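# Push the yellow trolley to the door end and turn it

## Task

Roll the yellow trolley along the room to the open end near the door and turn it around. Park it just beyond where the benches end, centred between the two benches, with its handle end facing squarely toward the wall that has the door. The trolley must finish standing on its wheels; if it tips over or is left leaning, the task fails.

## Robot and tools

Robot: a LinearBot. It has an omnidirectional wheeled base and a column about 1.7 m tall. A carriage rides up and down the column (lift_m) and carries two identical six-joint arms, left and right, each ending in a two-finger gripper. The arm bases sit roughly 0.57 m + lift_m above the floor, and carriage parts hang about 0.15 m lower. A hand can reach 0.78 m from its shoulder but only about 0.38 m below its arm base. With both arms parked (joints 1 to 6 at 0, 0.05, 0.05, 1.45, 0, 0) the robot is about 0.85 m wide and 0.65 m long.

Cameras: carriage_camera is fixed on the carriage, facing forward and tilted about 20 degrees down. left_wrist_camera and right_wrist_camera look out past each hand's fingertips.

Frames: all positions are in metres. The base frame has its origin on the floor under the base centre, with x forward, y left and z up. left_hand and right_hand are reported in this frame as the point between the finger pads. Their quat_wxyz gives the hand's axes: z runs along the fingers and the fingers open along y. base_odometry is in the odometry frame, which is the base frame as it stood at the scene start. Odometry only counts wheel turns, so wheel slip shows up as travel. Heading is in radians, left positive, within -3.142 to 3.142. After turns it can be off by a degree or two.

Tool move: runs a single action and returns the state plus images. The pictures line lists the image order. An action contains base, joints, or both, and may add speeds or min_time_s.
- base holds exactly one key. Each is a relative offset from where the base last reported itself, not a pose.
- translate_m: drive straight, forward positive, -2 to 2 m.
- strafe_m: move sideways, left positive, -2 to 2 m.
- rotate_rad: turn on the spot, counter-clockwise (left) positive, -6.3 to 6.3 rad.
- joints: absolute targets, keyed by joint name, each its own number. lift_m is 0 to 1 m. For each side (left_/right_): joint1_rad -2.617 to 3.054 (swing about vertical, 0 forward, positive left); joint2_rad 0 to 3.141 (shoulder: 0 back level, 1.57 up, 3.14 forward level); joint3_rad 0 to 3.141 (elbow, 0 folded, 3.14 straight); joint4_rad -1.57 to 1.57 (wrist pitch, positive raises fingertips); joint5_rad -1.57 to 1.57 (wrist yaw, positive turns fingertips right); joint6_rad -2.094 to 2.094 (hand roll); gripper_m 0 to 0.093 (pad gap in metres).
- speeds: optional caps for this action only. translate_m and strafe_m 0.02 to 0.5 m/s; rotate_rad 0.05 to 1.57 rad/s; lift_m 0.08 to 0.25 m/s. The top of each range is the default.
- min_time_s: 0.1 to 8 s, the shortest duration any arm or gripper motion may take.
- cameras: a list drawn from carriage_camera, left_wrist_camera, right_wrist_camera, all. Omitting it or passing null returns every camera; [] returns none.

All motions in an action start together. A joint or base left out of an action may keep pushing toward its earlier target. Unknown keys make a call invalid. Out-of-range values get it refused, and after a refusal or a stop the remaining move, wait and finished_scene calls in that reply are skipped.

Tool wait: seconds from 0 to 10, plus optional cameras. The robot keeps its current commands during the wait.

Tool zoom_image: takes camera and region [x0, y0, x1, y1] in image pixels, top-left origin, at most 504 by 504. Images are 504x504.

Tool read_manual: takes section (only "licences"). It returns licence texts and does not move anything.

Tool finished_scene: takes scene (this scene's number). It ends the scene and cannot be reversed, so the trolley must already be placed and at rest.

Result lines:
- move says done, or the worst status among the motions.
- base_status and joint_status report how each motion ended. done for the base only means the wheels turned the commanded amount.
- off_target: came to rest short of the target and may still be pushing.
- contact_stop: a motor met resistance; the target is dropped and the position held.
- time_out: a base drive was cut off after 14 s.
- not_followed or "joint command not followed": arm targets were held back because the arms would come too close to each other.
- limit_stop_at_motor_heat: a heat fault.
- on_its_own: actions the robot took without being told.
- motor_effort: percent of maximum, with the peak in brackets; drive_wheels is the busiest wheel, and its sign can be ignored.
- MOTOR HOT: warns at 75 °C. At 100 °C that arm goes limp for 30 to 60 s.

Pushing advice: the base's contact check watches only the wheels. A slow drive can shove loose furniture and still report done. The arms have no contact stop, so a blocked arm keeps pressing and heats up. If the robot ends up stuck against something, back off about 0.2 m the way it came, or reverse the turn. Tipping is most likely with the carriage raised, the arms stretched out, while pushing or pulling, or in an abrupt stop. Keep the lift low, keep the arms close in, and use modest speeds. Only the images reveal a lean.

Precautions:
- Avoid hard shoves, slams and sudden stops.
- Do not let the trolley topple.
- Never let the two arms strike or press on each other, including the grippers.
- Park the arms when a heat warning appears.

Each tool is called as name(argument=value, ...), one argument or row to a line, values as JSON.

## Session

move(
)

Scene clock: 0.00 s.
Joint torques (N m): no reading
base_odometry: x=+0.000 y=+0.000 heading=+0.000
base_status: not commanded
joint_positions: lift_m=+0.300 left_joint1_rad=+0.009 left_joint2_rad=+0.033 left_joint3_rad=+0.028 left_joint4_rad=+1.445 left_joint5_rad=-0.002 left_joint6_rad=-0.037 left_gripper_m=+0.09396 right_joint1_rad=-0.003 right_joint2_rad=+0.063 right_joint3_rad=+0.054 right_joint4_rad=+1.427 right_joint5_rad=+0.035 right_joint6_rad=+0.005 right_gripper_m=+0.09396
joint_status: not commanded
motor_effort: lift_m=+23 drive_wheels=+0
left_hand: x=+0.2655 y=+0.3091 z=+1.3252 quat_wxyz=(+0.998, -0.003, +0.065, -0.014) (m; base frame)
right_hand: x=+0.2719 y=-0.3144 z=+1.3312 quat_wxyz=(+0.997, +0.018, +0.077, -0.001) (m; base frame)
pictures: carriage_camera, left_wrist_camera, right_wrist_camera

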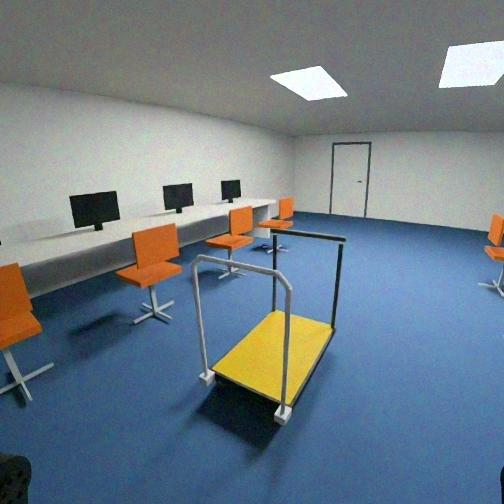

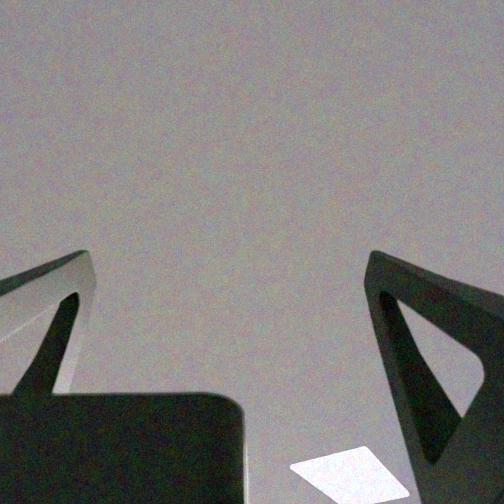

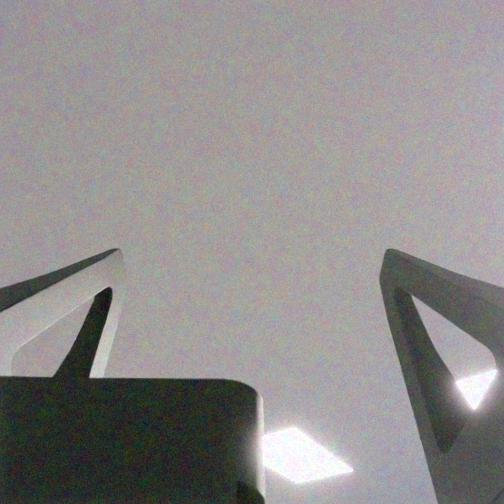

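zoom_image(
  camera="carriage_camera",
  region=[170, 200, 370, 440],
)

zoom_image(
  camera="carriage_camera",
  region=[200, 120, 504, 320],
)

Scaled by 2.100.

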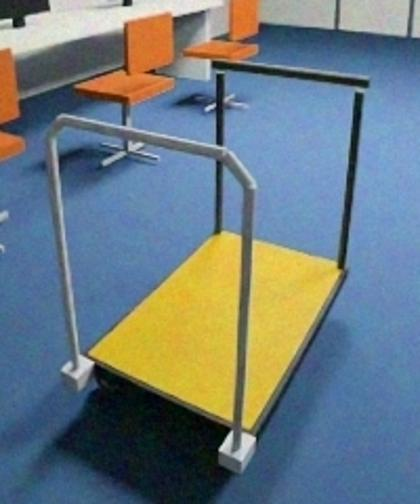

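Scaled by 1.658.

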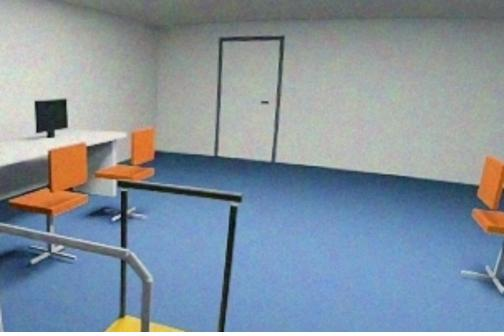

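zoom_image(
  camera="carriage_camera",
  region=[0, 150, 300, 410],
)

zoom_image(
  camera="carriage_camera",
  region=[200, 180, 320, 280],
)

Scaled by 1.680.

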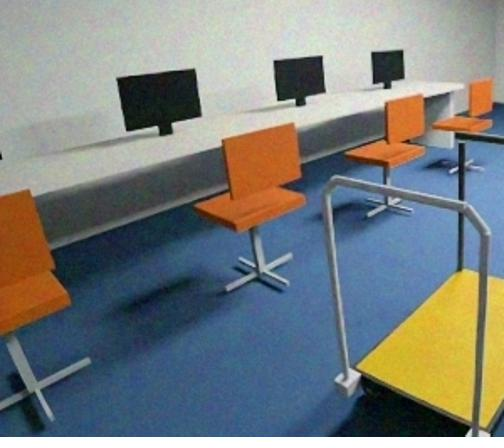

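Scaled by 4.200.

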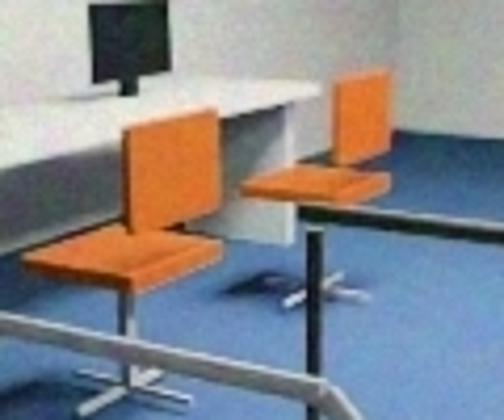

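move(
  base={"rotate_rad":-0.52},
  cameras=["carriage_camera"],
)

move(
  base={"strafe_m":0.65},
  cameras=["carriage_camera"],
)

Scene clock: 49.70 s.
Joint torques (N m): left_arm=[-0.38 4.78 6.49 -0.28 0.08 -0.01] | right_arm=[-0.13 4.55 4.45 -0.11 -0.05 -0.03]
move: done
base_odometry: x=+0.000 y=+0.000 heading=-0.520
base_status: done
joint_positions: lift_m=+0.300 left_joint1_rad=+0.009 left_joint2_rad=+0.033 left_joint3_rad=+0.028 left_joint4_rad=+1.445 left_joint5_rad=-0.002 left_joint6_rad=-0.037 left_gripper_m=+0.09396 right_joint1_rad=-0.003 right_joint2_rad=+0.063 right_joint3_rad=+0.054 right_joint4_rad=+1.427 right_joint5_rad=+0.035 right_joint6_rad=+0.005 right_gripper_m=+0.09396
joint_status: not commanded
motor_effort: lift_m=+23(23) drive_wheels=+2(9)
left_hand: x=+0.2656 y=+0.3091 z=+1.3252 quat_wxyz=(+0.998, -0.003, +0.065, -0.014) (m; base frame)
right_hand: x=+0.2719 y=-0.3144 z=+1.3312 quat_wxyz=(+0.997, +0.018, +0.077, -0.001) (m; base frame)
pictures: carriage_camera

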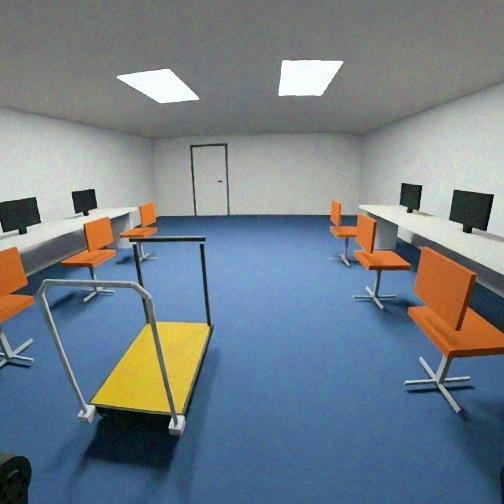

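Scene clock: 53.23 s.
Joint torques (N m): left_arm=[-0.35 4.77 6.49 -0.28 0.08 -0.01] | right_arm=[-0.09 4.55 4.49 -0.11 -0.05 -0.03]
move: done
base_odometry: x=+0.323 y=+0.564 heading=-0.520
base_status: done
joint_positions: lift_m=+0.300 left_joint1_rad=+0.009 left_joint2_rad=+0.033 left_joint3_rad=+0.028 left_joint4_rad=+1.445 left_joint5_rad=-0.002 left_joint6_rad=-0.037 left_gripper_m=+0.09396 right_joint1_rad=-0.004 right_joint2_rad=+0.063 right_joint3_rad=+0.054 right_joint4_rad=+1.427 right_joint5_rad=+0.035 right_joint6_rad=+0.005 right_gripper_m=+0.09396
joint_status: not commanded
motor_effort: lift_m=+23(23) drive_wheels=-4(11)
left_hand: x=+0.2656 y=+0.3091 z=+1.3252 quat_wxyz=(+0.998, -0.003, +0.065, -0.014) (m; base frame)
right_hand: x=+0.2719 y=-0.3145 z=+1.3312 quat_wxyz=(+0.997, +0.018, +0.077, -0.001) (m; base frame)
pictures: carriage_camera

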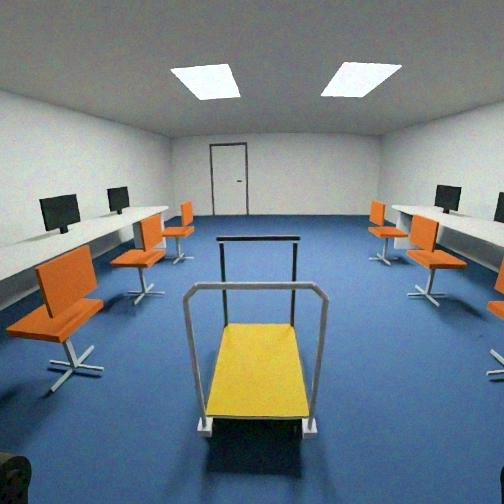

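move(
  joints={"lift_m":0.02,"left_joint1_rad":-0.285,"left_joint2_rad":1.6,"left_joint3_rad":0.3,"left_joint4_rad":1.3,"left_joint5_rad":-0.285,"left_joint6_rad":0,"left_gripper_m":0.093,"right_joint1_rad":0.285,"right_joint2_rad":1.6,"right_joint3_rad":0.3,"right_joint4_rad":1.3,"right_joint5_rad":0.285,"right_joint6_rad":0,"right_gripper_m":0.093},
  min_time_s=2.5,
)

Scene clock: 63.50 s.
Joint torques (N m): left_arm=[-0.96 -3.78 7.45 2.28 0 0.11] | right_arm=[0.36 -4.16 5.71 2.47 0.05 -0.09]
move: done
base_odometry: x=+0.323 y=+0.564 heading=-0.520
base_status: not commanded
joint_positions: lift_m=+0.020 left_joint1_rad=-0.279 left_joint2_rad=+1.593 left_joint3_rad=+0.274 left_joint4_rad=+1.294 left_joint5_rad=-0.276 left_joint6_rad=-0.012 left_gripper_m=+0.09308 right_joint1_rad=+0.279 right_joint2_rad=+1.591 right_joint3_rad=+0.272 right_joint4_rad=+1.300 right_joint5_rad=+0.277 right_joint6_rad=+0.005 right_gripper_m=+0.09310
joint_status: all done
motor_effort: lift_m=+20(23) drive_wheels=-4(5)
left_hand: x=+0.6146 y=+0.2475 z=+0.7700 quat_wxyz=(+0.699, -0.001, +0.716, -0.003) (m; base frame)
right_hand: x=+0.6140 y=-0.2478 z=+0.7715 quat_wxyz=(+0.701, -0.001, +0.713, +0.001) (m; base frame)
pictures: carriage_camera, left_wrist_camera, right_wrist_camera
camera_calibration:
carriage_camera: T_world_to_cam=[[0.0345615, -0.999371, -0.00797329, 0.0033135], [-0.31294, -0.00324492, -0.949767, 1.0226], [0.949144, 0.0353205, -0.312855, 0.18834], [0, 0, 0, 1]] pos_world=[0.141134, -0.0000226255, 1.03018]
left_wrist_camera: T_world_to_cam=[[-0.0509835, -0.998073, 0.0353675, 0.245076], [-0.576406, 0.000487111, -0.817164, 0.994492], [0.815572, -0.0620479, -0.57532, 0.0823726], [0, 0, 0, 1]] pos_world=[0.518545, 0.24923, 0.851385]
right_wrist_camera: T_world_to_cam=[[-0.00440258, -0.99994, 0.0100334, -0.251043], [-0.58158, -0.00560178, -0.81347, 0.990255], [0.813478, -0.00941661, -0.58152, 0.0688081], [0, 0, 0, 1]] pos_world=[0.518833, -0.244833, 0.848075]

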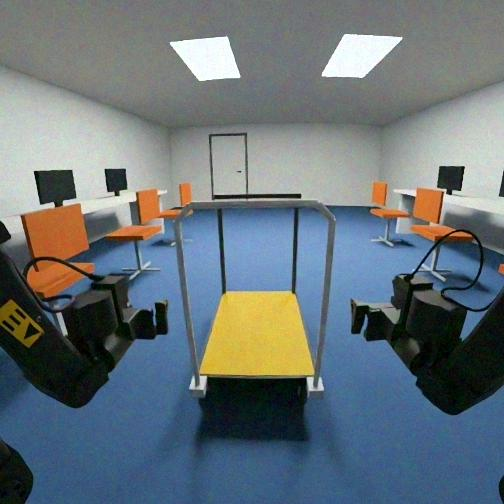

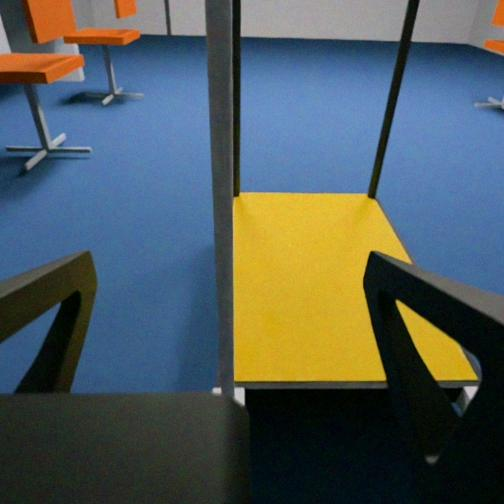

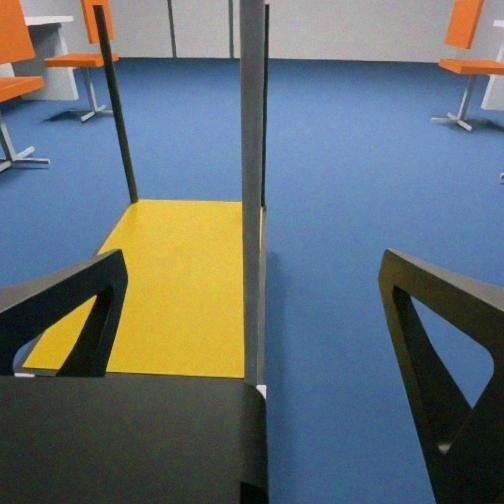

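move(
  base={"translate_m":0.28},
  speeds={"translate_m":0.15},
)

Scene clock: 70.73 s.
Joint torques (N m): left_arm=[-0.9 -3.79 7.43 2.29 0 0.11] | right_arm=[0.29 -4.15 5.72 2.47 0.02 -0.07]
move: done
base_odometry: x=+0.567 y=+0.425 heading=-0.520
base_status: done
joint_positions: lift_m=+0.020 left_joint1_rad=-0.280 left_joint2_rad=+1.593 left_joint3_rad=+0.275 left_joint4_rad=+1.293 left_joint5_rad=-0.278 left_joint6_rad=-0.012 left_gripper_m=+0.09308 right_joint1_rad=+0.280 right_joint2_rad=+1.591 right_joint3_rad=+0.272 right_joint4_rad=+1.300 right_joint5_rad=+0.279 right_joint6_rad=+0.005 right_gripper_m=+0.09310
joint_status: not commanded
motor_effort: lift_m=+20(20) drive_wheels=-4(7)
left_hand: x=+0.6146 y=+0.2475 z=+0.7699 quat_wxyz=(+0.698, -0.001, +0.716, -0.002) (m; base frame)
right_hand: x=+0.6140 y=-0.2480 z=+0.7715 quat_wxyz=(+0.701, +0.000, +0.714, +0.000) (m; base frame)
pictures: carriage_camera, left_wrist_camera, right_wrist_camera
camera_calibration:
carriage_camera: T_world_to_cam=[[0.0345615, -0.999371, -0.00797329, 0.0033135], [-0.31294, -0.00324492, -0.949767, 1.0226], [0.949144, 0.0353205, -0.312855, 0.18834], [0, 0, 0, 1]] pos_world=[0.141134, -0.0000226255, 1.03018]
left_wrist_camera: T_world_to_cam=[[-0.0502391, -0.998128, 0.0348662, 0.244934], [-0.576701, 0.000489729, -0.816955, 0.994525], [0.815409, -0.0611505, -0.575646, 0.0824174], [0, 0, 0, 1]] pos_world=[0.518645, 0.249029, 0.851386]
right_wrist_camera: T_world_to_cam=[[-0.00630799, -0.999927, 0.01027, -0.250254], [-0.581886, -0.00468194, -0.813257, 0.990519], [0.813246, -0.011106, -0.581814, 0.0686778], [0, 0, 0, 1]] pos_world=[0.518939, -0.244835, 0.848074]

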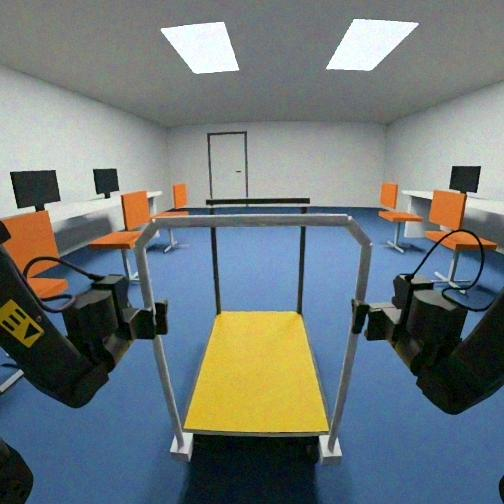

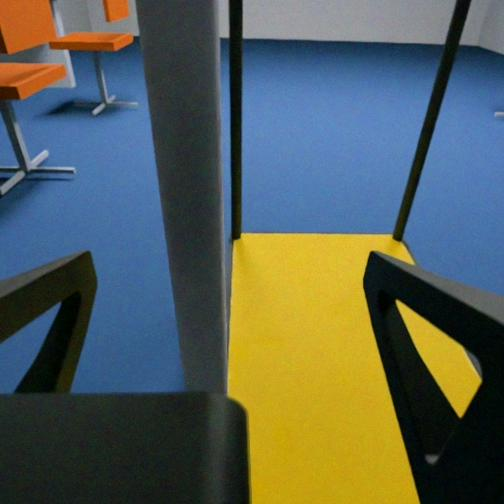

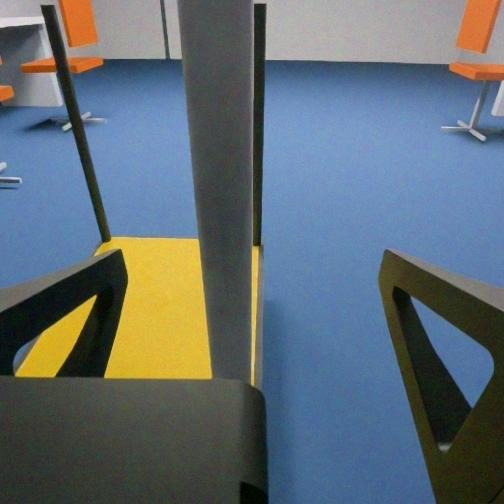

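move(
  base={"strafe_m":0.018},
  speeds={"strafe_m":0.05},
)

move(
  base={"translate_m":0.08},
  speeds={"translate_m":0.08},
)

Scene clock: 76.07 s.
Joint torques (N m): left_arm=[-0.7 -3.79 7.43 2.28 0.02 0.11] | right_arm=[0.24 -4.16 5.74 2.48 0.02 -0.09]
move: done
base_odometry: x=+0.576 y=+0.440 heading=-0.520
base_status: done
joint_positions: lift_m=+0.020 left_joint1_rad=-0.282 left_joint2_rad=+1.593 left_joint3_rad=+0.275 left_joint4_rad=+1.293 left_joint5_rad=-0.280 left_joint6_rad=-0.012 left_gripper_m=+0.09308 right_joint1_rad=+0.281 right_joint2_rad=+1.591 right_joint3_rad=+0.272 right_joint4_rad=+1.299 right_joint5_rad=+0.280 right_joint6_rad=+0.005 right_gripper_m=+0.09310
joint_status: not commanded
motor_effort: lift_m=+20(20) drive_wheels=-4(4)
left_hand: x=+0.6145 y=+0.2471 z=+0.7698 quat_wxyz=(+0.698, -0.001, +0.716, -0.002) (m; base frame)
right_hand: x=+0.6139 y=-0.2474 z=+0.7714 quat_wxyz=(+0.701, -0.001, +0.714, +0.000) (m; base frame)
pictures: carriage_camera, left_wrist_camera, right_wrist_camera
camera_calibration:
carriage_camera: T_world_to_cam=[[0.0345615, -0.999371, -0.00797329, 0.0033135], [-0.31294, -0.00324492, -0.949767, 1.0226], [0.949144, 0.0353205, -0.312855, 0.18834], [0, 0, 0, 1]] pos_world=[0.141134, -0.0000226255, 1.03018]
left_wrist_camera: T_world_to_cam=[[-0.0502689, -0.998146, 0.0343036, 0.245031], [-0.576973, 0.00098778, -0.816762, 0.994241], [0.815215, -0.06085, -0.575954, 0.0827045], [0, 0, 0, 1]] pos_world=[0.518546, 0.248627, 0.851287]
right_wrist_camera: T_world_to_cam=[[-0.00516576, -0.999933, 0.0103307, -0.250398], [-0.582171, -0.00539239, -0.813048, 0.990177], [0.81305, -0.0102143, -0.582104, 0.0692749], [0, 0, 0, 1]] pos_world=[0.518835, -0.244334, 0.847974]

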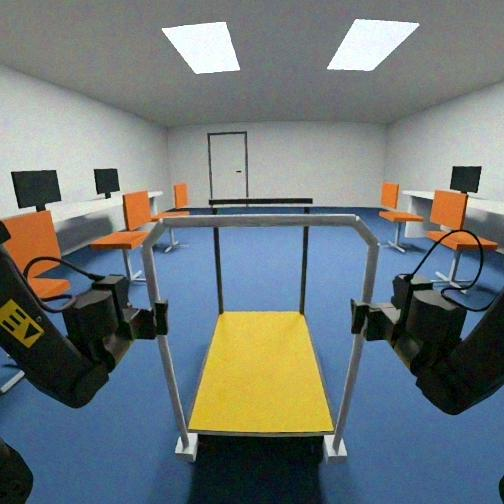

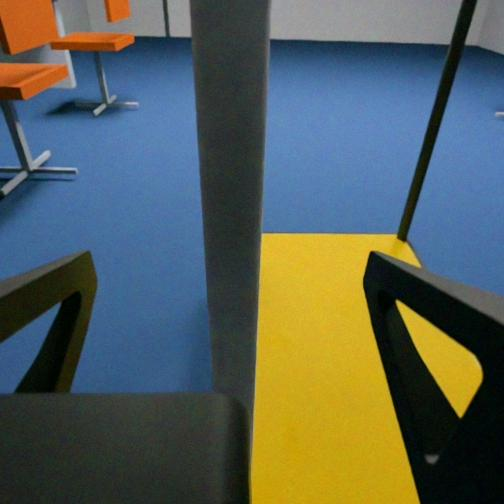

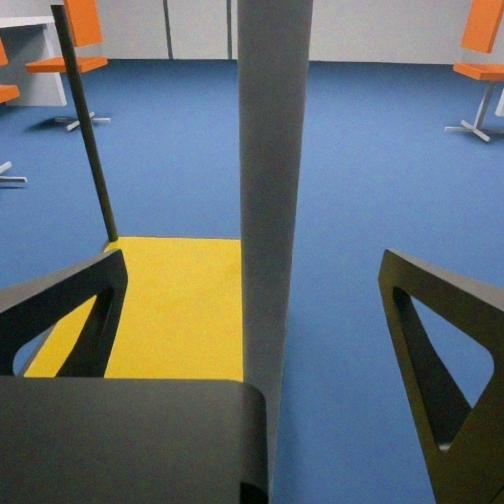

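Scene clock: 77.77 s.
Joint torques (N m): left_arm=[-0.72 -3.77 7.43 2.3 0.02 0.11] | right_arm=[0.27 -4.19 5.71 2.48 0.02 -0.09]
move: done
base_odometry: x=+0.645 y=+0.401 heading=-0.520
base_status: done
joint_positions: lift_m=+0.020 left_joint1_rad=-0.282 left_joint2_rad=+1.593 left_joint3_rad=+0.275 left_joint4_rad=+1.292 left_joint5_rad=-0.280 left_joint6_rad=-0.012 left_gripper_m=+0.09308 right_joint1_rad=+0.282 right_joint2_rad=+1.591 right_joint3_rad=+0.272 right_joint4_rad=+1.298 right_joint5_rad=+0.280 right_joint6_rad=+0.005 right_gripper_m=+0.09310
joint_status: not commanded
motor_effort: lift_m=+20(20) drive_wheels=+1(7)
left_hand: x=+0.6145 y=+0.2471 z=+0.7698 quat_wxyz=(+0.698, -0.001, +0.716, -0.002) (m; base frame)
right_hand: x=+0.6139 y=-0.2472 z=+0.7712 quat_wxyz=(+0.700, -0.001, +0.714, +0.000) (m; base frame)
pictures: carriage_camera, left_wrist_camera, right_wrist_camera
camera_calibration:
carriage_camera: T_world_to_cam=[[0.0345615, -0.999371, -0.00797329, 0.0033135], [-0.31294, -0.00324492, -0.949767, 1.0226], [0.949144, 0.0353205, -0.312855, 0.18834], [0, 0, 0, 1]] pos_world=[0.141134, -0.0000226255, 1.03018]
left_wrist_camera: T_world_to_cam=[[-0.0502534, -0.998147, 0.0343201, 0.245009], [-0.577335, 0.000992298, -0.816507, 0.99421], [0.81496, -0.0608464, -0.576315, 0.0831425], [0, 0, 0, 1]] pos_world=[0.518547, 0.248627, 0.851287]
right_wrist_camera: T_world_to_cam=[[-0.0047653, -0.999933, 0.0105475, -0.250688], [-0.582753, -0.00579463, -0.812629, 0.989941], [0.812635, -0.010019, -0.582687, 0.0699752], [0, 0, 0, 1]] pos_world=[0.518832, -0.244234, 0.847872]

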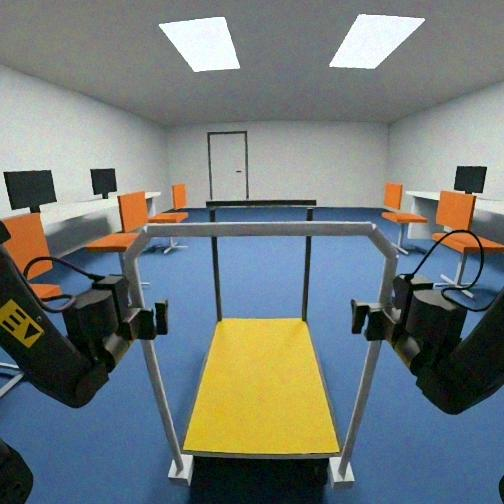

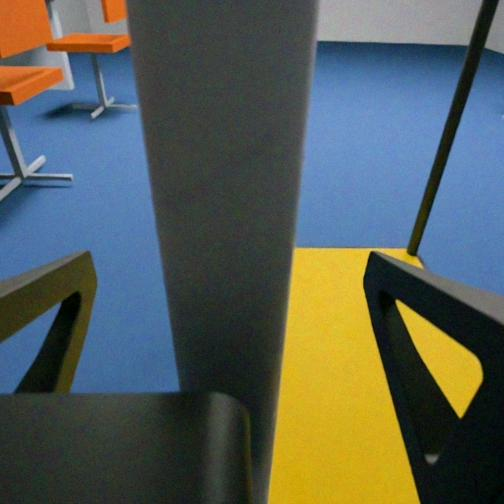

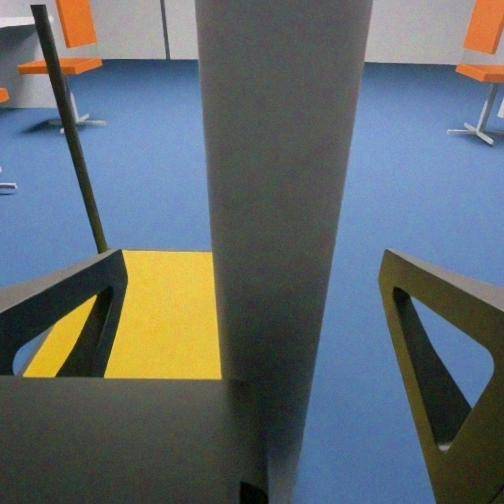

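move(
  base={"translate_m":0.015},
  speeds={"translate_m":0.05},
  cameras=[],
)

move(
  joints={"left_gripper_m":0.03,"right_gripper_m":0.03},
  min_time_s=3,
)

Scene clock: 83.80 s.
Joint torques (N m): left_arm=[-0.72 -3.81 7.43 2.29 0.02 0.11] | right_arm=[0.09 -4.11 5.71 2.48 0.01 -0.08]
move: done
base_odometry: x=+0.658 y=+0.394 heading=-0.519
base_status: done
joint_positions: lift_m=+0.020 left_joint1_rad=-0.282 left_joint2_rad=+1.593 left_joint3_rad=+0.275 left_joint4_rad=+1.292 left_joint5_rad=-0.280 left_joint6_rad=-0.012 left_gripper_m=+0.09308 right_joint1_rad=+0.283 right_joint2_rad=+1.591 right_joint3_rad=+0.272 right_joint4_rad=+1.298 right_joint5_rad=+0.280 right_joint6_rad=+0.005 right_gripper_m=+0.09310
joint_status: not commanded
motor_effort: lift_m=+20(20) drive_wheels=-4(8)
left_hand: x=+0.6145 y=+0.2471 z=+0.7698 quat_wxyz=(+0.698, -0.001, +0.716, -0.002) (m; base frame)
right_hand: x=+0.6138 y=-0.2470 z=+0.7712 quat_wxyz=(+0.700, -0.001, +0.714, +0.001) (m; base frame)
pictures: none
No camera images: "cameras" was empty.

Scene clock: 87.10 s.
Joint torques (N m): left_arm=[-0.72 -3.79 7.43 2.3 0.02 0.11] | right_arm=[0.08 -4.14 5.71 2.48 0.01 -0.08]
move: done
base_odometry: x=+0.658 y=+0.394 heading=-0.519
base_status: not commanded
joint_positions: lift_m=+0.020 left_joint1_rad=-0.282 left_joint2_rad=+1.593 left_joint3_rad=+0.275 left_joint4_rad=+1.292 left_joint5_rad=-0.280 left_joint6_rad=-0.012 left_gripper_m=+0.03008 right_joint1_rad=+0.283 right_joint2_rad=+1.591 right_joint3_rad=+0.272 right_joint4_rad=+1.298 right_joint5_rad=+0.280 right_joint6_rad=+0.005 right_gripper_m=+0.03010
joint_status: all done
motor_effort: lift_m=+20(20) drive_wheels=-4(4)
left_hand: x=+0.6145 y=+0.2471 z=+0.7698 quat_wxyz=(+0.698, -0.001, +0.716, -0.002) (m; base frame)
right_hand: x=+0.6138 y=-0.2470 z=+0.7712 quat_wxyz=(+0.700, -0.001, +0.714, +0.001) (m; base frame)
pictures: carriage_camera, left_wrist_camera, right_wrist_camera
camera_calibration:
carriage_camera: T_world_to_cam=[[0.0345615, -0.999371, -0.00797329, 0.0033135], [-0.31294, -0.00324492, -0.949767, 1.0226], [0.949144, 0.0353205, -0.312855, 0.18834], [0, 0, 0, 1]] pos_world=[0.141134, -0.0000226255, 1.03018]
left_wrist_camera: T_world_to_cam=[[-0.0502534, -0.998147, 0.0343201, 0.245009], [-0.577335, 0.000992298, -0.816507, 0.99421], [0.81496, -0.0608464, -0.576315, 0.0831425], [0, 0, 0, 1]] pos_world=[0.518547, 0.248627, 0.851287]
right_wrist_camera: T_world_to_cam=[[-0.00440488, -0.999935, 0.0105395, -0.250668], [-0.58275, -0.00599812, -0.812629, 0.989891], [0.812639, -0.00972141, -0.582686, 0.070048], [0, 0, 0, 1]] pos_world=[0.518831, -0.244033, 0.847872]

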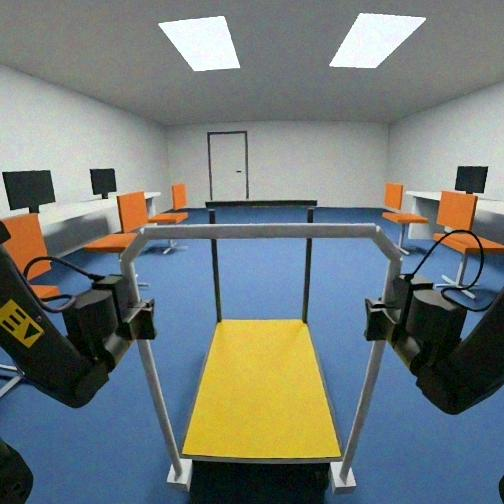

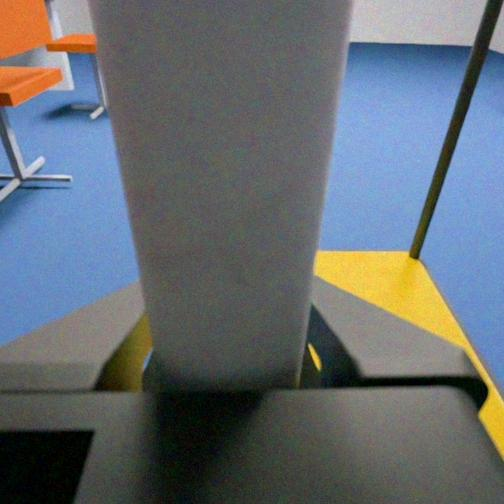

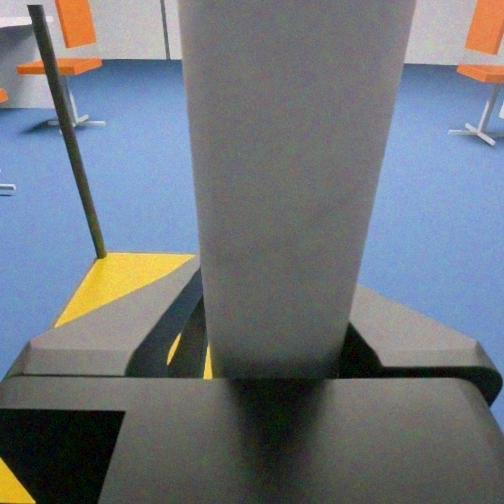

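move(
  joints={"left_gripper_m":0.012,"right_gripper_m":0.012},
  min_time_s=2,
)

Scene clock: 92.07 s.
Joint torques (N m): left_arm=[-0.72 -3.79 7.43 2.3 0.04 0.21] | right_arm=[0.17 -4.15 5.72 2.47 -0.19 -0.11]
move: off_target
base_odometry: x=+0.658 y=+0.394 heading=-0.519
base_status: not commanded
joint_positions: lift_m=+0.020 left_joint1_rad=-0.282 left_joint2_rad=+1.593 left_joint3_rad=+0.275 left_joint4_rad=+1.292 left_joint5_rad=-0.282 left_joint6_rad=-0.021 left_gripper_m=+0.02136 right_joint1_rad=+0.281 right_joint2_rad=+1.591 right_joint3_rad=+0.272 right_joint4_rad=+1.298 right_joint5_rad=+0.301 right_joint6_rad=+0.007 right_gripper_m=+0.02060
joint_status: left_gripper_m off_target (ended at +0.02139, target +0.01200); right_gripper_m off_target (ended at +0.02062, target +0.01200)
motor_effort: lift_m=+20(20) drive_wheels=-4(4)
left_hand: x=+0.6145 y=+0.2474 z=+0.7698 quat_wxyz=(+0.698, -0.005, +0.716, -0.005) (m; base frame)
right_hand: x=+0.6139 y=-0.2511 z=+0.7712 quat_wxyz=(+0.700, +0.007, +0.714, -0.007) (m; base frame)
pictures: carriage_camera, left_wrist_camera, right_wrist_camera
camera_calibration:
carriage_camera: T_world_to_cam=[[0.0345615, -0.999371, -0.00797329, 0.0033135], [-0.31294, -0.00324492, -0.949767, 1.0226], [0.949144, 0.0353205, -0.312855, 0.18834], [0, 0, 0, 1]] pos_world=[0.141134, -0.0000226255, 1.03018]
left_wrist_camera: T_world_to_cam=[[-0.0481656, -0.997882, 0.0437171, 0.236783], [-0.577289, -0.00790633, -0.816502, 0.996392], [0.815118, -0.0645647, -0.575686, 0.0835047], [0, 0, 0, 1]] pos_world=[0.518544, 0.249551, 0.851276]
right_wrist_camera: T_world_to_cam=[[-0.026554, -0.99961, 0.00870228, -0.23956], [-0.582622, 0.00840187, -0.8127, 0.993463], [0.81231, -0.0266506, -0.582617, 0.0659208], [0, 0, 0, 1]] pos_world=[0.518904, -0.246057, 0.847878]

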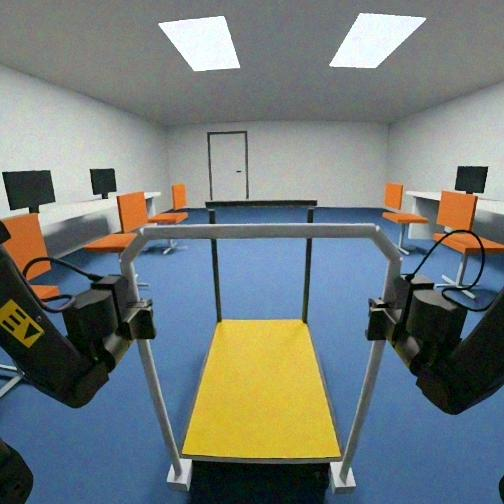

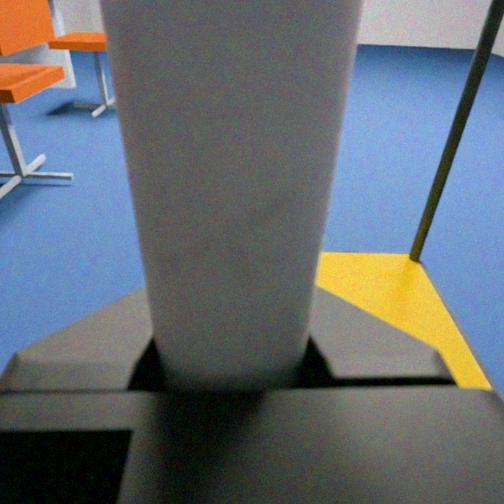

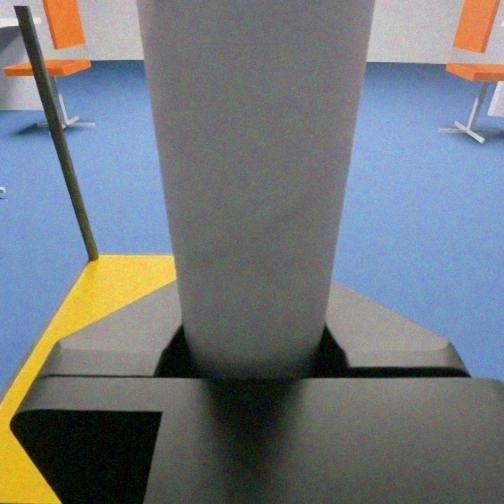

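move(
  base={"translate_m":0.3},
  speeds={"translate_m":0.1},
  cameras=["carriage_camera"],
)

Scene clock: 103.70 s.
Joint torques (N m): left_arm=[-0.72 -5.68 4.9 2.52 -0.06 0.23] | right_arm=[0.57 -4.22 5.71 2.44 -0.41 -0.1]
move: done
base_odometry: x=+0.919 y=+0.245 heading=-0.519
base_status: done
joint_positions: lift_m=+0.020 left_joint1_rad=-0.282 left_joint2_rad=+1.611 left_joint3_rad=+0.305 left_joint4_rad=+1.274 left_joint5_rad=-0.272 left_joint6_rad=-0.023 left_gripper_m=+0.02136 right_joint1_rad=+0.277 right_joint2_rad=+1.591 right_joint3_rad=+0.272 right_joint4_rad=+1.301 right_joint5_rad=+0.323 right_joint6_rad=+0.007 right_gripper_m=+0.02060
joint_status: not commanded
motor_effort: lift_m=+20(20) drive_wheels=-3(9)
left_hand: x=+0.6216 y=+0.2436 z=+0.7697 quat_wxyz=(+0.696, -0.002, +0.718, -0.008) (m; base frame)
right_hand: x=+0.6140 y=-0.2567 z=+0.7718 quat_wxyz=(+0.701, +0.017, +0.713, -0.016) (m; base frame)
pictures: carriage_camera
camera_calibration:
carriage_camera: T_world_to_cam=[[0.0345615, -0.999371, -0.00797329, 0.0033135], [-0.31294, -0.00324492, -0.949767, 1.0226], [0.949144, 0.0353205, -0.312855, 0.18834], [0, 0, 0, 1]] pos_world=[0.141134, -0.0000226255, 1.03018]

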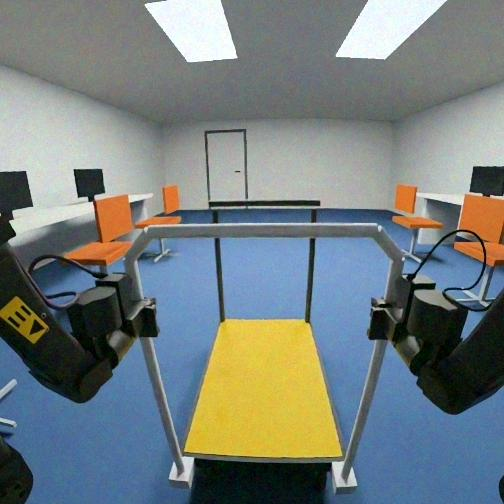

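move(
  base={"translate_m":2.0},
  speeds={"translate_m":0.25},
  cameras=["carriage_camera"],
)

Scene clock: 116.30 s.
Joint torques (N m): left_arm=[-0.72 -5.68 4.88 2.52 -0.06 0.23] | right_arm=[0.54 -4.08 5.76 2.43 -0.37 -0.1]
move: done
base_odometry: x=+2.656 y=-0.746 heading=-0.519
base_status: done
joint_positions: lift_m=+0.020 left_joint1_rad=-0.282 left_joint2_rad=+1.611 left_joint3_rad=+0.305 left_joint4_rad=+1.274 left_joint5_rad=-0.272 left_joint6_rad=-0.023 left_gripper_m=+0.02136 right_joint1_rad=+0.277 right_joint2_rad=+1.591 right_joint3_rad=+0.271 right_joint4_rad=+1.301 right_joint5_rad=+0.320 right_joint6_rad=+0.007 right_gripper_m=+0.02060
joint_status: not commanded
motor_effort: lift_m=+20(20) drive_wheels=-5(8)
left_hand: x=+0.6216 y=+0.2436 z=+0.7698 quat_wxyz=(+0.696, -0.002, +0.718, -0.009) (m; base frame)
right_hand: x=+0.6139 y=-0.2562 z=+0.7717 quat_wxyz=(+0.701, +0.016, +0.713, -0.015) (m; base frame)
pictures: carriage_camera
camera_calibration:
carriage_camera: T_world_to_cam=[[0.0345615, -0.999371, -0.00797329, 0.0033135], [-0.31294, -0.00324492, -0.949767, 1.0226], [0.949144, 0.0353205, -0.312855, 0.18834], [0, 0, 0, 1]] pos_world=[0.141134, -0.0000226255, 1.03018]

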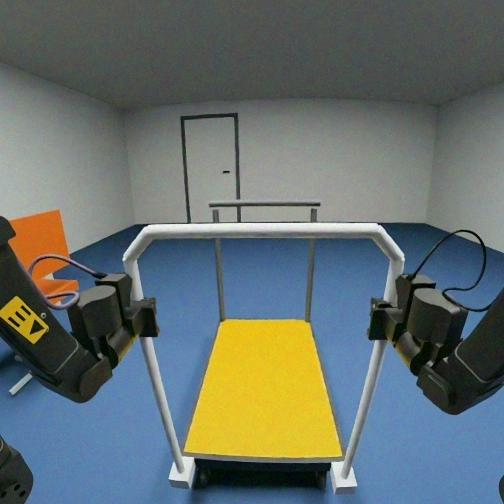

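move(
  base={"translate_m":1.3},
  speeds={"translate_m":0.25},
  cameras=["carriage_camera"],
)

move(
  base={"strafe_m":-0.06},
  speeds={"strafe_m":0.05},
  cameras=["carriage_camera"],
)

Scene clock: 131.03 s.
Joint torques (N m): left_arm=[-0.72 -5.68 4.88 2.51 -0.06 0.23] | right_arm=[0.57 -4.12 5.78 2.44 -0.35 -0.1]
move: done
base_odometry: x=+3.785 y=-1.390 heading=-0.518
base_status: done
joint_positions: lift_m=+0.020 left_joint1_rad=-0.282 left_joint2_rad=+1.611 left_joint3_rad=+0.305 left_joint4_rad=+1.274 left_joint5_rad=-0.272 left_joint6_rad=-0.023 left_gripper_m=+0.02136 right_joint1_rad=+0.277 right_joint2_rad=+1.591 right_joint3_rad=+0.271 right_joint4_rad=+1.301 right_joint5_rad=+0.318 right_joint6_rad=+0.007 right_gripper_m=+0.02060
joint_status: not commanded
motor_effort: lift_m=+20(20) drive_wheels=-5(8)
left_hand: x=+0.6216 y=+0.2436 z=+0.7699 quat_wxyz=(+0.696, -0.002, +0.718, -0.009) (m; base frame)
right_hand: x=+0.6139 y=-0.2558 z=+0.7717 quat_wxyz=(+0.701, +0.015, +0.713, -0.014) (m; base frame)
pictures: carriage_camera
camera_calibration:
carriage_camera: T_world_to_cam=[[0.0345615, -0.999371, -0.00797329, 0.0033135], [-0.31294, -0.00324492, -0.949767, 1.0226], [0.949144, 0.0353205, -0.312855, 0.18834], [0, 0, 0, 1]] pos_world=[0.141134, -0.0000226255, 1.03018]

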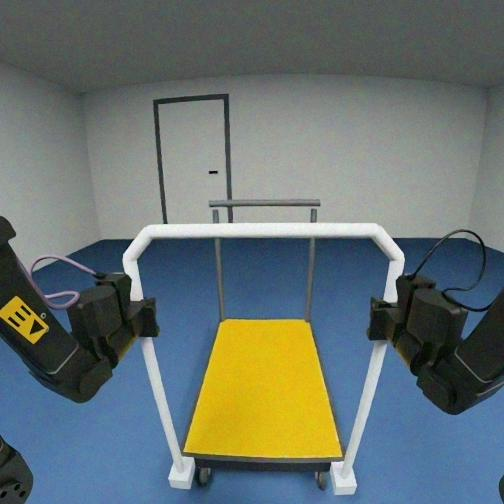

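Scene clock: 132.73 s.
Joint torques (N m): left_arm=[-1.44 -4.6 7.35 2.15 0.26 0.23] | right_arm=[0.28 -6.76 2.65 2.8 0.07 -0.11]
move: done
base_odometry: x=+3.756 y=-1.443 heading=-0.518
base_status: done
joint_positions: lift_m=+0.020 left_joint1_rad=-0.274 left_joint2_rad=+1.602 left_joint3_rad=+0.275 left_joint4_rad=+1.304 left_joint5_rad=-0.307 left_joint6_rad=-0.023 left_gripper_m=+0.02135 right_joint1_rad=+0.279 right_joint2_rad=+1.614 right_joint3_rad=+0.312 right_joint4_rad=+1.272 right_joint5_rad=+0.276 right_joint6_rad=+0.009 right_gripper_m=+0.02060
joint_status: not commanded
motor_effort: lift_m=+20(20) drive_wheels=+1(7)
left_hand: x=+0.6153 y=+0.2546 z=+0.7696 quat_wxyz=(+0.699, -0.018, +0.715, +0.006) (m; base frame)
right_hand: x=+0.6234 y=-0.2448 z=+0.7710 quat_wxyz=(+0.697, -0.001, +0.717, +0.001) (m; base frame)
pictures: carriage_camera
camera_calibration:
carriage_camera: T_world_to_cam=[[0.0345615, -0.999371, -0.00797329, 0.0033135], [-0.31294, -0.00324492, -0.949767, 1.0226], [0.949144, 0.0353205, -0.312855, 0.18834], [0, 0, 0, 1]] pos_world=[0.141134, -0.0000226255, 1.03018]

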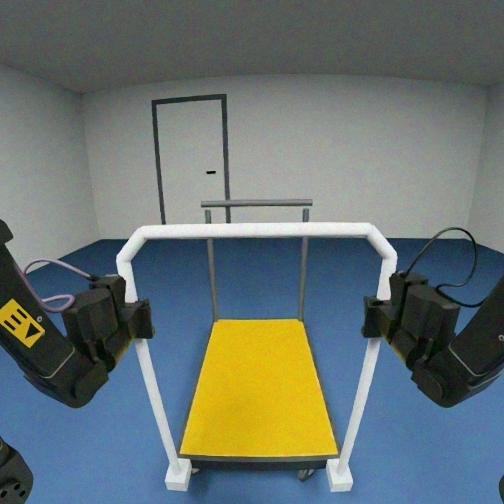

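zoom_image(
  camera="carriage_camera",
  region=[0, 60, 504, 300],
)

move(
  base={"strafe_m":-0.3},
  speeds={"strafe_m":0.1},
  cameras=["carriage_camera"],
)

Scaled by 1.000.

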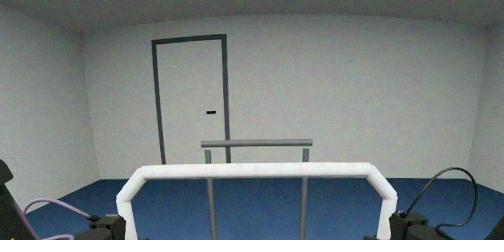

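Scene clock: 144.27 s.
Joint torques (N m): left_arm=[-1.37 -4.74 6.49 2.33 0.23 0.24] | right_arm=[0.35 -7.36 2.41 2.72 -0.04 -0.12]
move: done
base_odometry: x=+3.608 y=-1.703 heading=-0.518
base_status: done
joint_positions: lift_m=+0.020 left_joint1_rad=-0.275 left_joint2_rad=+1.602 left_joint3_rad=+0.286 left_joint4_rad=+1.290 left_joint5_rad=-0.304 left_joint6_rad=-0.024 left_gripper_m=+0.02134 right_joint1_rad=+0.279 right_joint2_rad=+1.619 right_joint3_rad=+0.314 right_joint4_rad=+1.279 right_joint5_rad=+0.284 right_joint6_rad=+0.009 right_gripper_m=+0.02059
joint_status: not commanded
motor_effort: lift_m=+20(20) drive_wheels=-2(10)
left_hand: x=+0.6175 y=+0.2531 z=+0.7699 quat_wxyz=(+0.698, -0.016, +0.716, +0.005) (m; base frame)
right_hand: x=+0.6240 y=-0.2461 z=+0.7709 quat_wxyz=(+0.698, +0.002, +0.716, -0.001) (m; base frame)
pictures: carriage_camera
camera_calibration:
carriage_camera: T_world_to_cam=[[0.0345615, -0.999371, -0.00797329, 0.0033135], [-0.31294, -0.00324492, -0.949767, 1.0226], [0.949144, 0.0353205, -0.312855, 0.18834], [0, 0, 0, 1]] pos_world=[0.141134, -0.0000226255, 1.03018]

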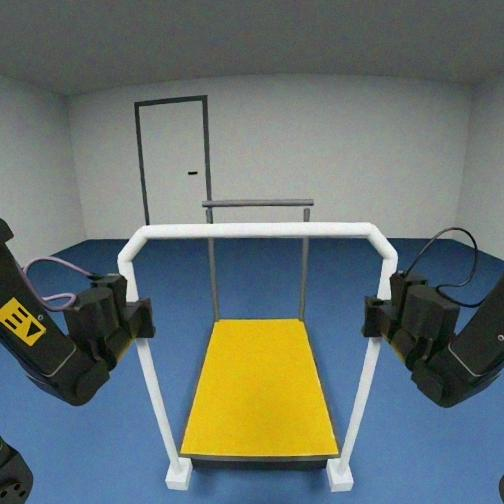

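move(
  base={"translate_m":1.95},
  speeds={"translate_m":0.25},
  cameras=["carriage_camera"],
)

move(
  base={"rotate_rad":1.57},
  speeds={"rotate_rad":0.2},
  cameras=["carriage_camera"],
)

Scene clock: 161.50 s.
Joint torques (N m): left_arm=[-0.58 -5.91 4.62 2.52 0.06 0.24] | right_arm=[0.66 -4.45 5.79 2.36 -0.46 -0.1]
move: done
base_odometry: x=+5.301 y=-2.670 heading=-0.519
base_status: done
joint_positions: lift_m=+0.020 left_joint1_rad=-0.283 left_joint2_rad=+1.613 left_joint3_rad=+0.308 left_joint4_rad=+1.273 left_joint5_rad=-0.284 left_joint6_rad=-0.024 left_gripper_m=+0.02134 right_joint1_rad=+0.275 right_joint2_rad=+1.594 right_joint3_rad=+0.271 right_joint4_rad=+1.308 right_joint5_rad=+0.328 right_joint6_rad=+0.006 right_gripper_m=+0.02058
joint_status: not commanded
motor_effort: lift_m=+20(20) drive_wheels=-6(10)
left_hand: x=+0.6223 y=+0.2451 z=+0.7700 quat_wxyz=(+0.696, -0.006, +0.718, -0.005) (m; base frame)
right_hand: x=+0.6139 y=-0.2580 z=+0.7717 quat_wxyz=(+0.702, +0.019, +0.712, -0.018) (m; base frame)
pictures: carriage_camera
camera_calibration:
carriage_camera: T_world_to_cam=[[0.0345615, -0.999371, -0.00797329, 0.0033135], [-0.31294, -0.00324492, -0.949767, 1.0226], [0.949144, 0.0353205, -0.312855, 0.18834], [0, 0, 0, 1]] pos_world=[0.141134, -0.0000226255, 1.03018]

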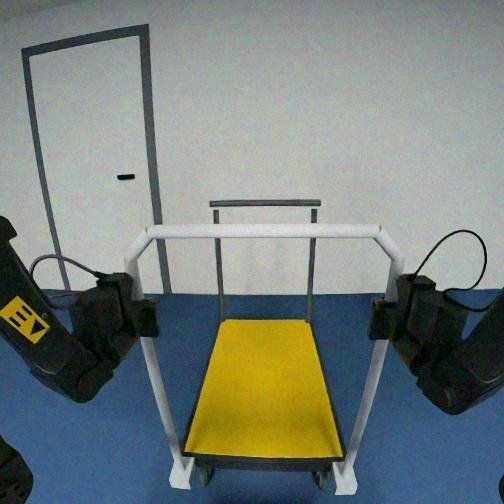

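Scene clock: 170.23 s.
Joint torques (N m): left_arm=[-0.84 -5.03 5.86 2.45 0.11 0.26] | right_arm=[0.54 -6.76 2.35 2.87 -0.33 -0.12]
move: done
base_odometry: x=+5.301 y=-2.670 heading=+1.051
base_status: done
joint_positions: lift_m=+0.020 left_joint1_rad=-0.280 left_joint2_rad=+1.605 left_joint3_rad=+0.293 left_joint4_rad=+1.280 left_joint5_rad=-0.290 left_joint6_rad=-0.026 left_gripper_m=+0.02132 right_joint1_rad=+0.277 right_joint2_rad=+1.614 right_joint3_rad=+0.317 right_joint4_rad=+1.266 right_joint5_rad=+0.315 right_joint6_rad=+0.009 right_gripper_m=+0.02045
joint_status: not commanded
motor_effort: lift_m=+20(20) drive_wheels=+3(15)
left_hand: x=+0.6190 y=+0.2481 z=+0.7693 quat_wxyz=(+0.696, -0.009, +0.718, -0.003) (m; base frame)
right_hand: x=+0.6243 y=-0.2523 z=+0.7710 quat_wxyz=(+0.696, +0.014, +0.717, -0.014) (m; base frame)
pictures: carriage_camera
camera_calibration:
carriage_camera: T_world_to_cam=[[0.0345615, -0.999371, -0.00797329, 0.0033135], [-0.31294, -0.00324492, -0.949767, 1.0226], [0.949144, 0.0353205, -0.312855, 0.18834], [0, 0, 0, 1]] pos_world=[0.141134, -0.0000226255, 1.03018]

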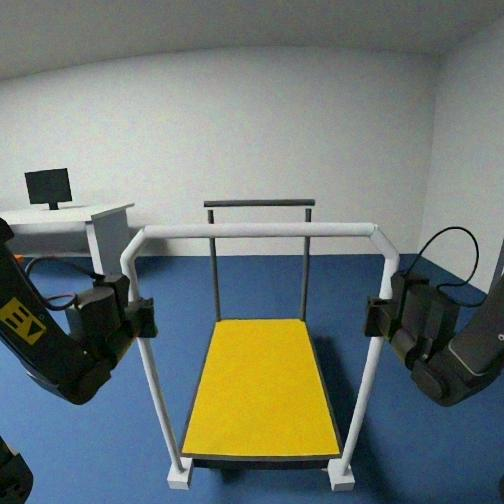

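Superb. Finish the turn.

move(
  base={"rotate_rad":1.57},
  speeds={"rotate_rad":0.25},
  cameras=["carriage_camera"],
)

Scene clock: 181.67 s.
Joint torques (N m): left_arm=[-1.07 -4.7 6.11 2.45 0.12 0.26] | right_arm=[0.36 -7.19 2.22 2.84 -0.31 -0.12]
move: done
base_odometry: x=+5.301 y=-2.670 heading=+2.621
base_status: done
joint_positions: lift_m=+0.020 left_joint1_rad=-0.278 left_joint2_rad=+1.602 left_joint3_rad=+0.291 left_joint4_rad=+1.279 left_joint5_rad=-0.291 left_joint6_rad=-0.026 left_gripper_m=+0.02129 right_joint1_rad=+0.279 right_joint2_rad=+1.617 right_joint3_rad=+0.318 right_joint4_rad=+1.269 right_joint5_rad=+0.313 right_joint6_rad=+0.009 right_gripper_m=+0.02039
joint_status: not commanded
motor_effort: lift_m=+20(20) drive_wheels=+3(20)
left_hand: x=+0.6184 y=+0.2493 z=+0.7693 quat_wxyz=(+0.696, -0.011, +0.718, -0.001) (m; base frame)
right_hand: x=+0.6247 y=-0.2511 z=+0.7708 quat_wxyz=(+0.697, +0.012, +0.717, -0.012) (m; base frame)
pictures: carriage_camera
camera_calibration:
carriage_camera: T_world_to_cam=[[0.0345615, -0.999371, -0.00797329, 0.0033135], [-0.31294, -0.00324492, -0.949767, 1.0226], [0.949144, 0.0353205, -0.312855, 0.18834], [0, 0, 0, 1]] pos_world=[0.141134, -0.0000226255, 1.03018]

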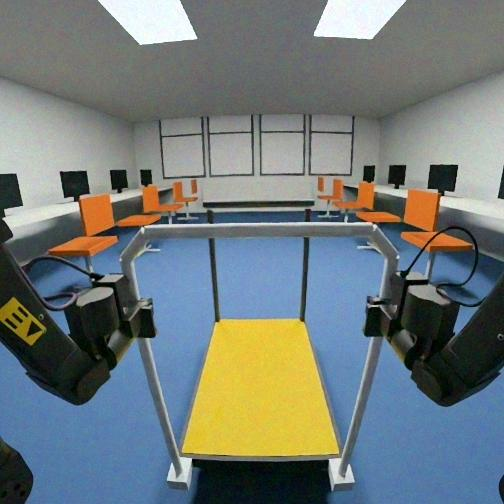

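zoom_image(
  camera="carriage_camera",
  region=[0, 150, 250, 300],
)

zoom_image(
  camera="carriage_camera",
  region=[254, 150, 504, 300],
)

Scaled by 2.016.

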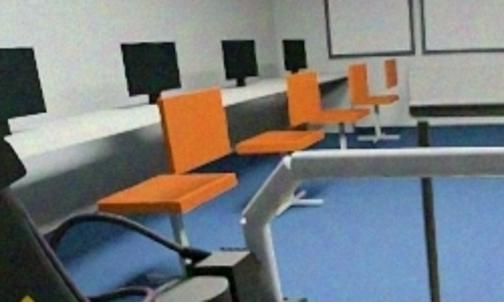

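Scaled by 2.016.

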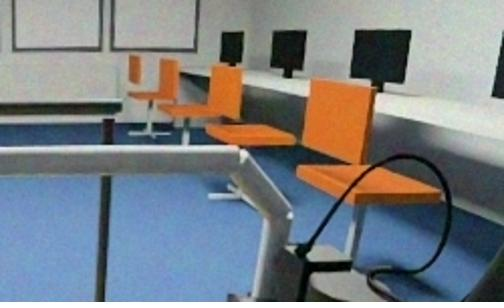

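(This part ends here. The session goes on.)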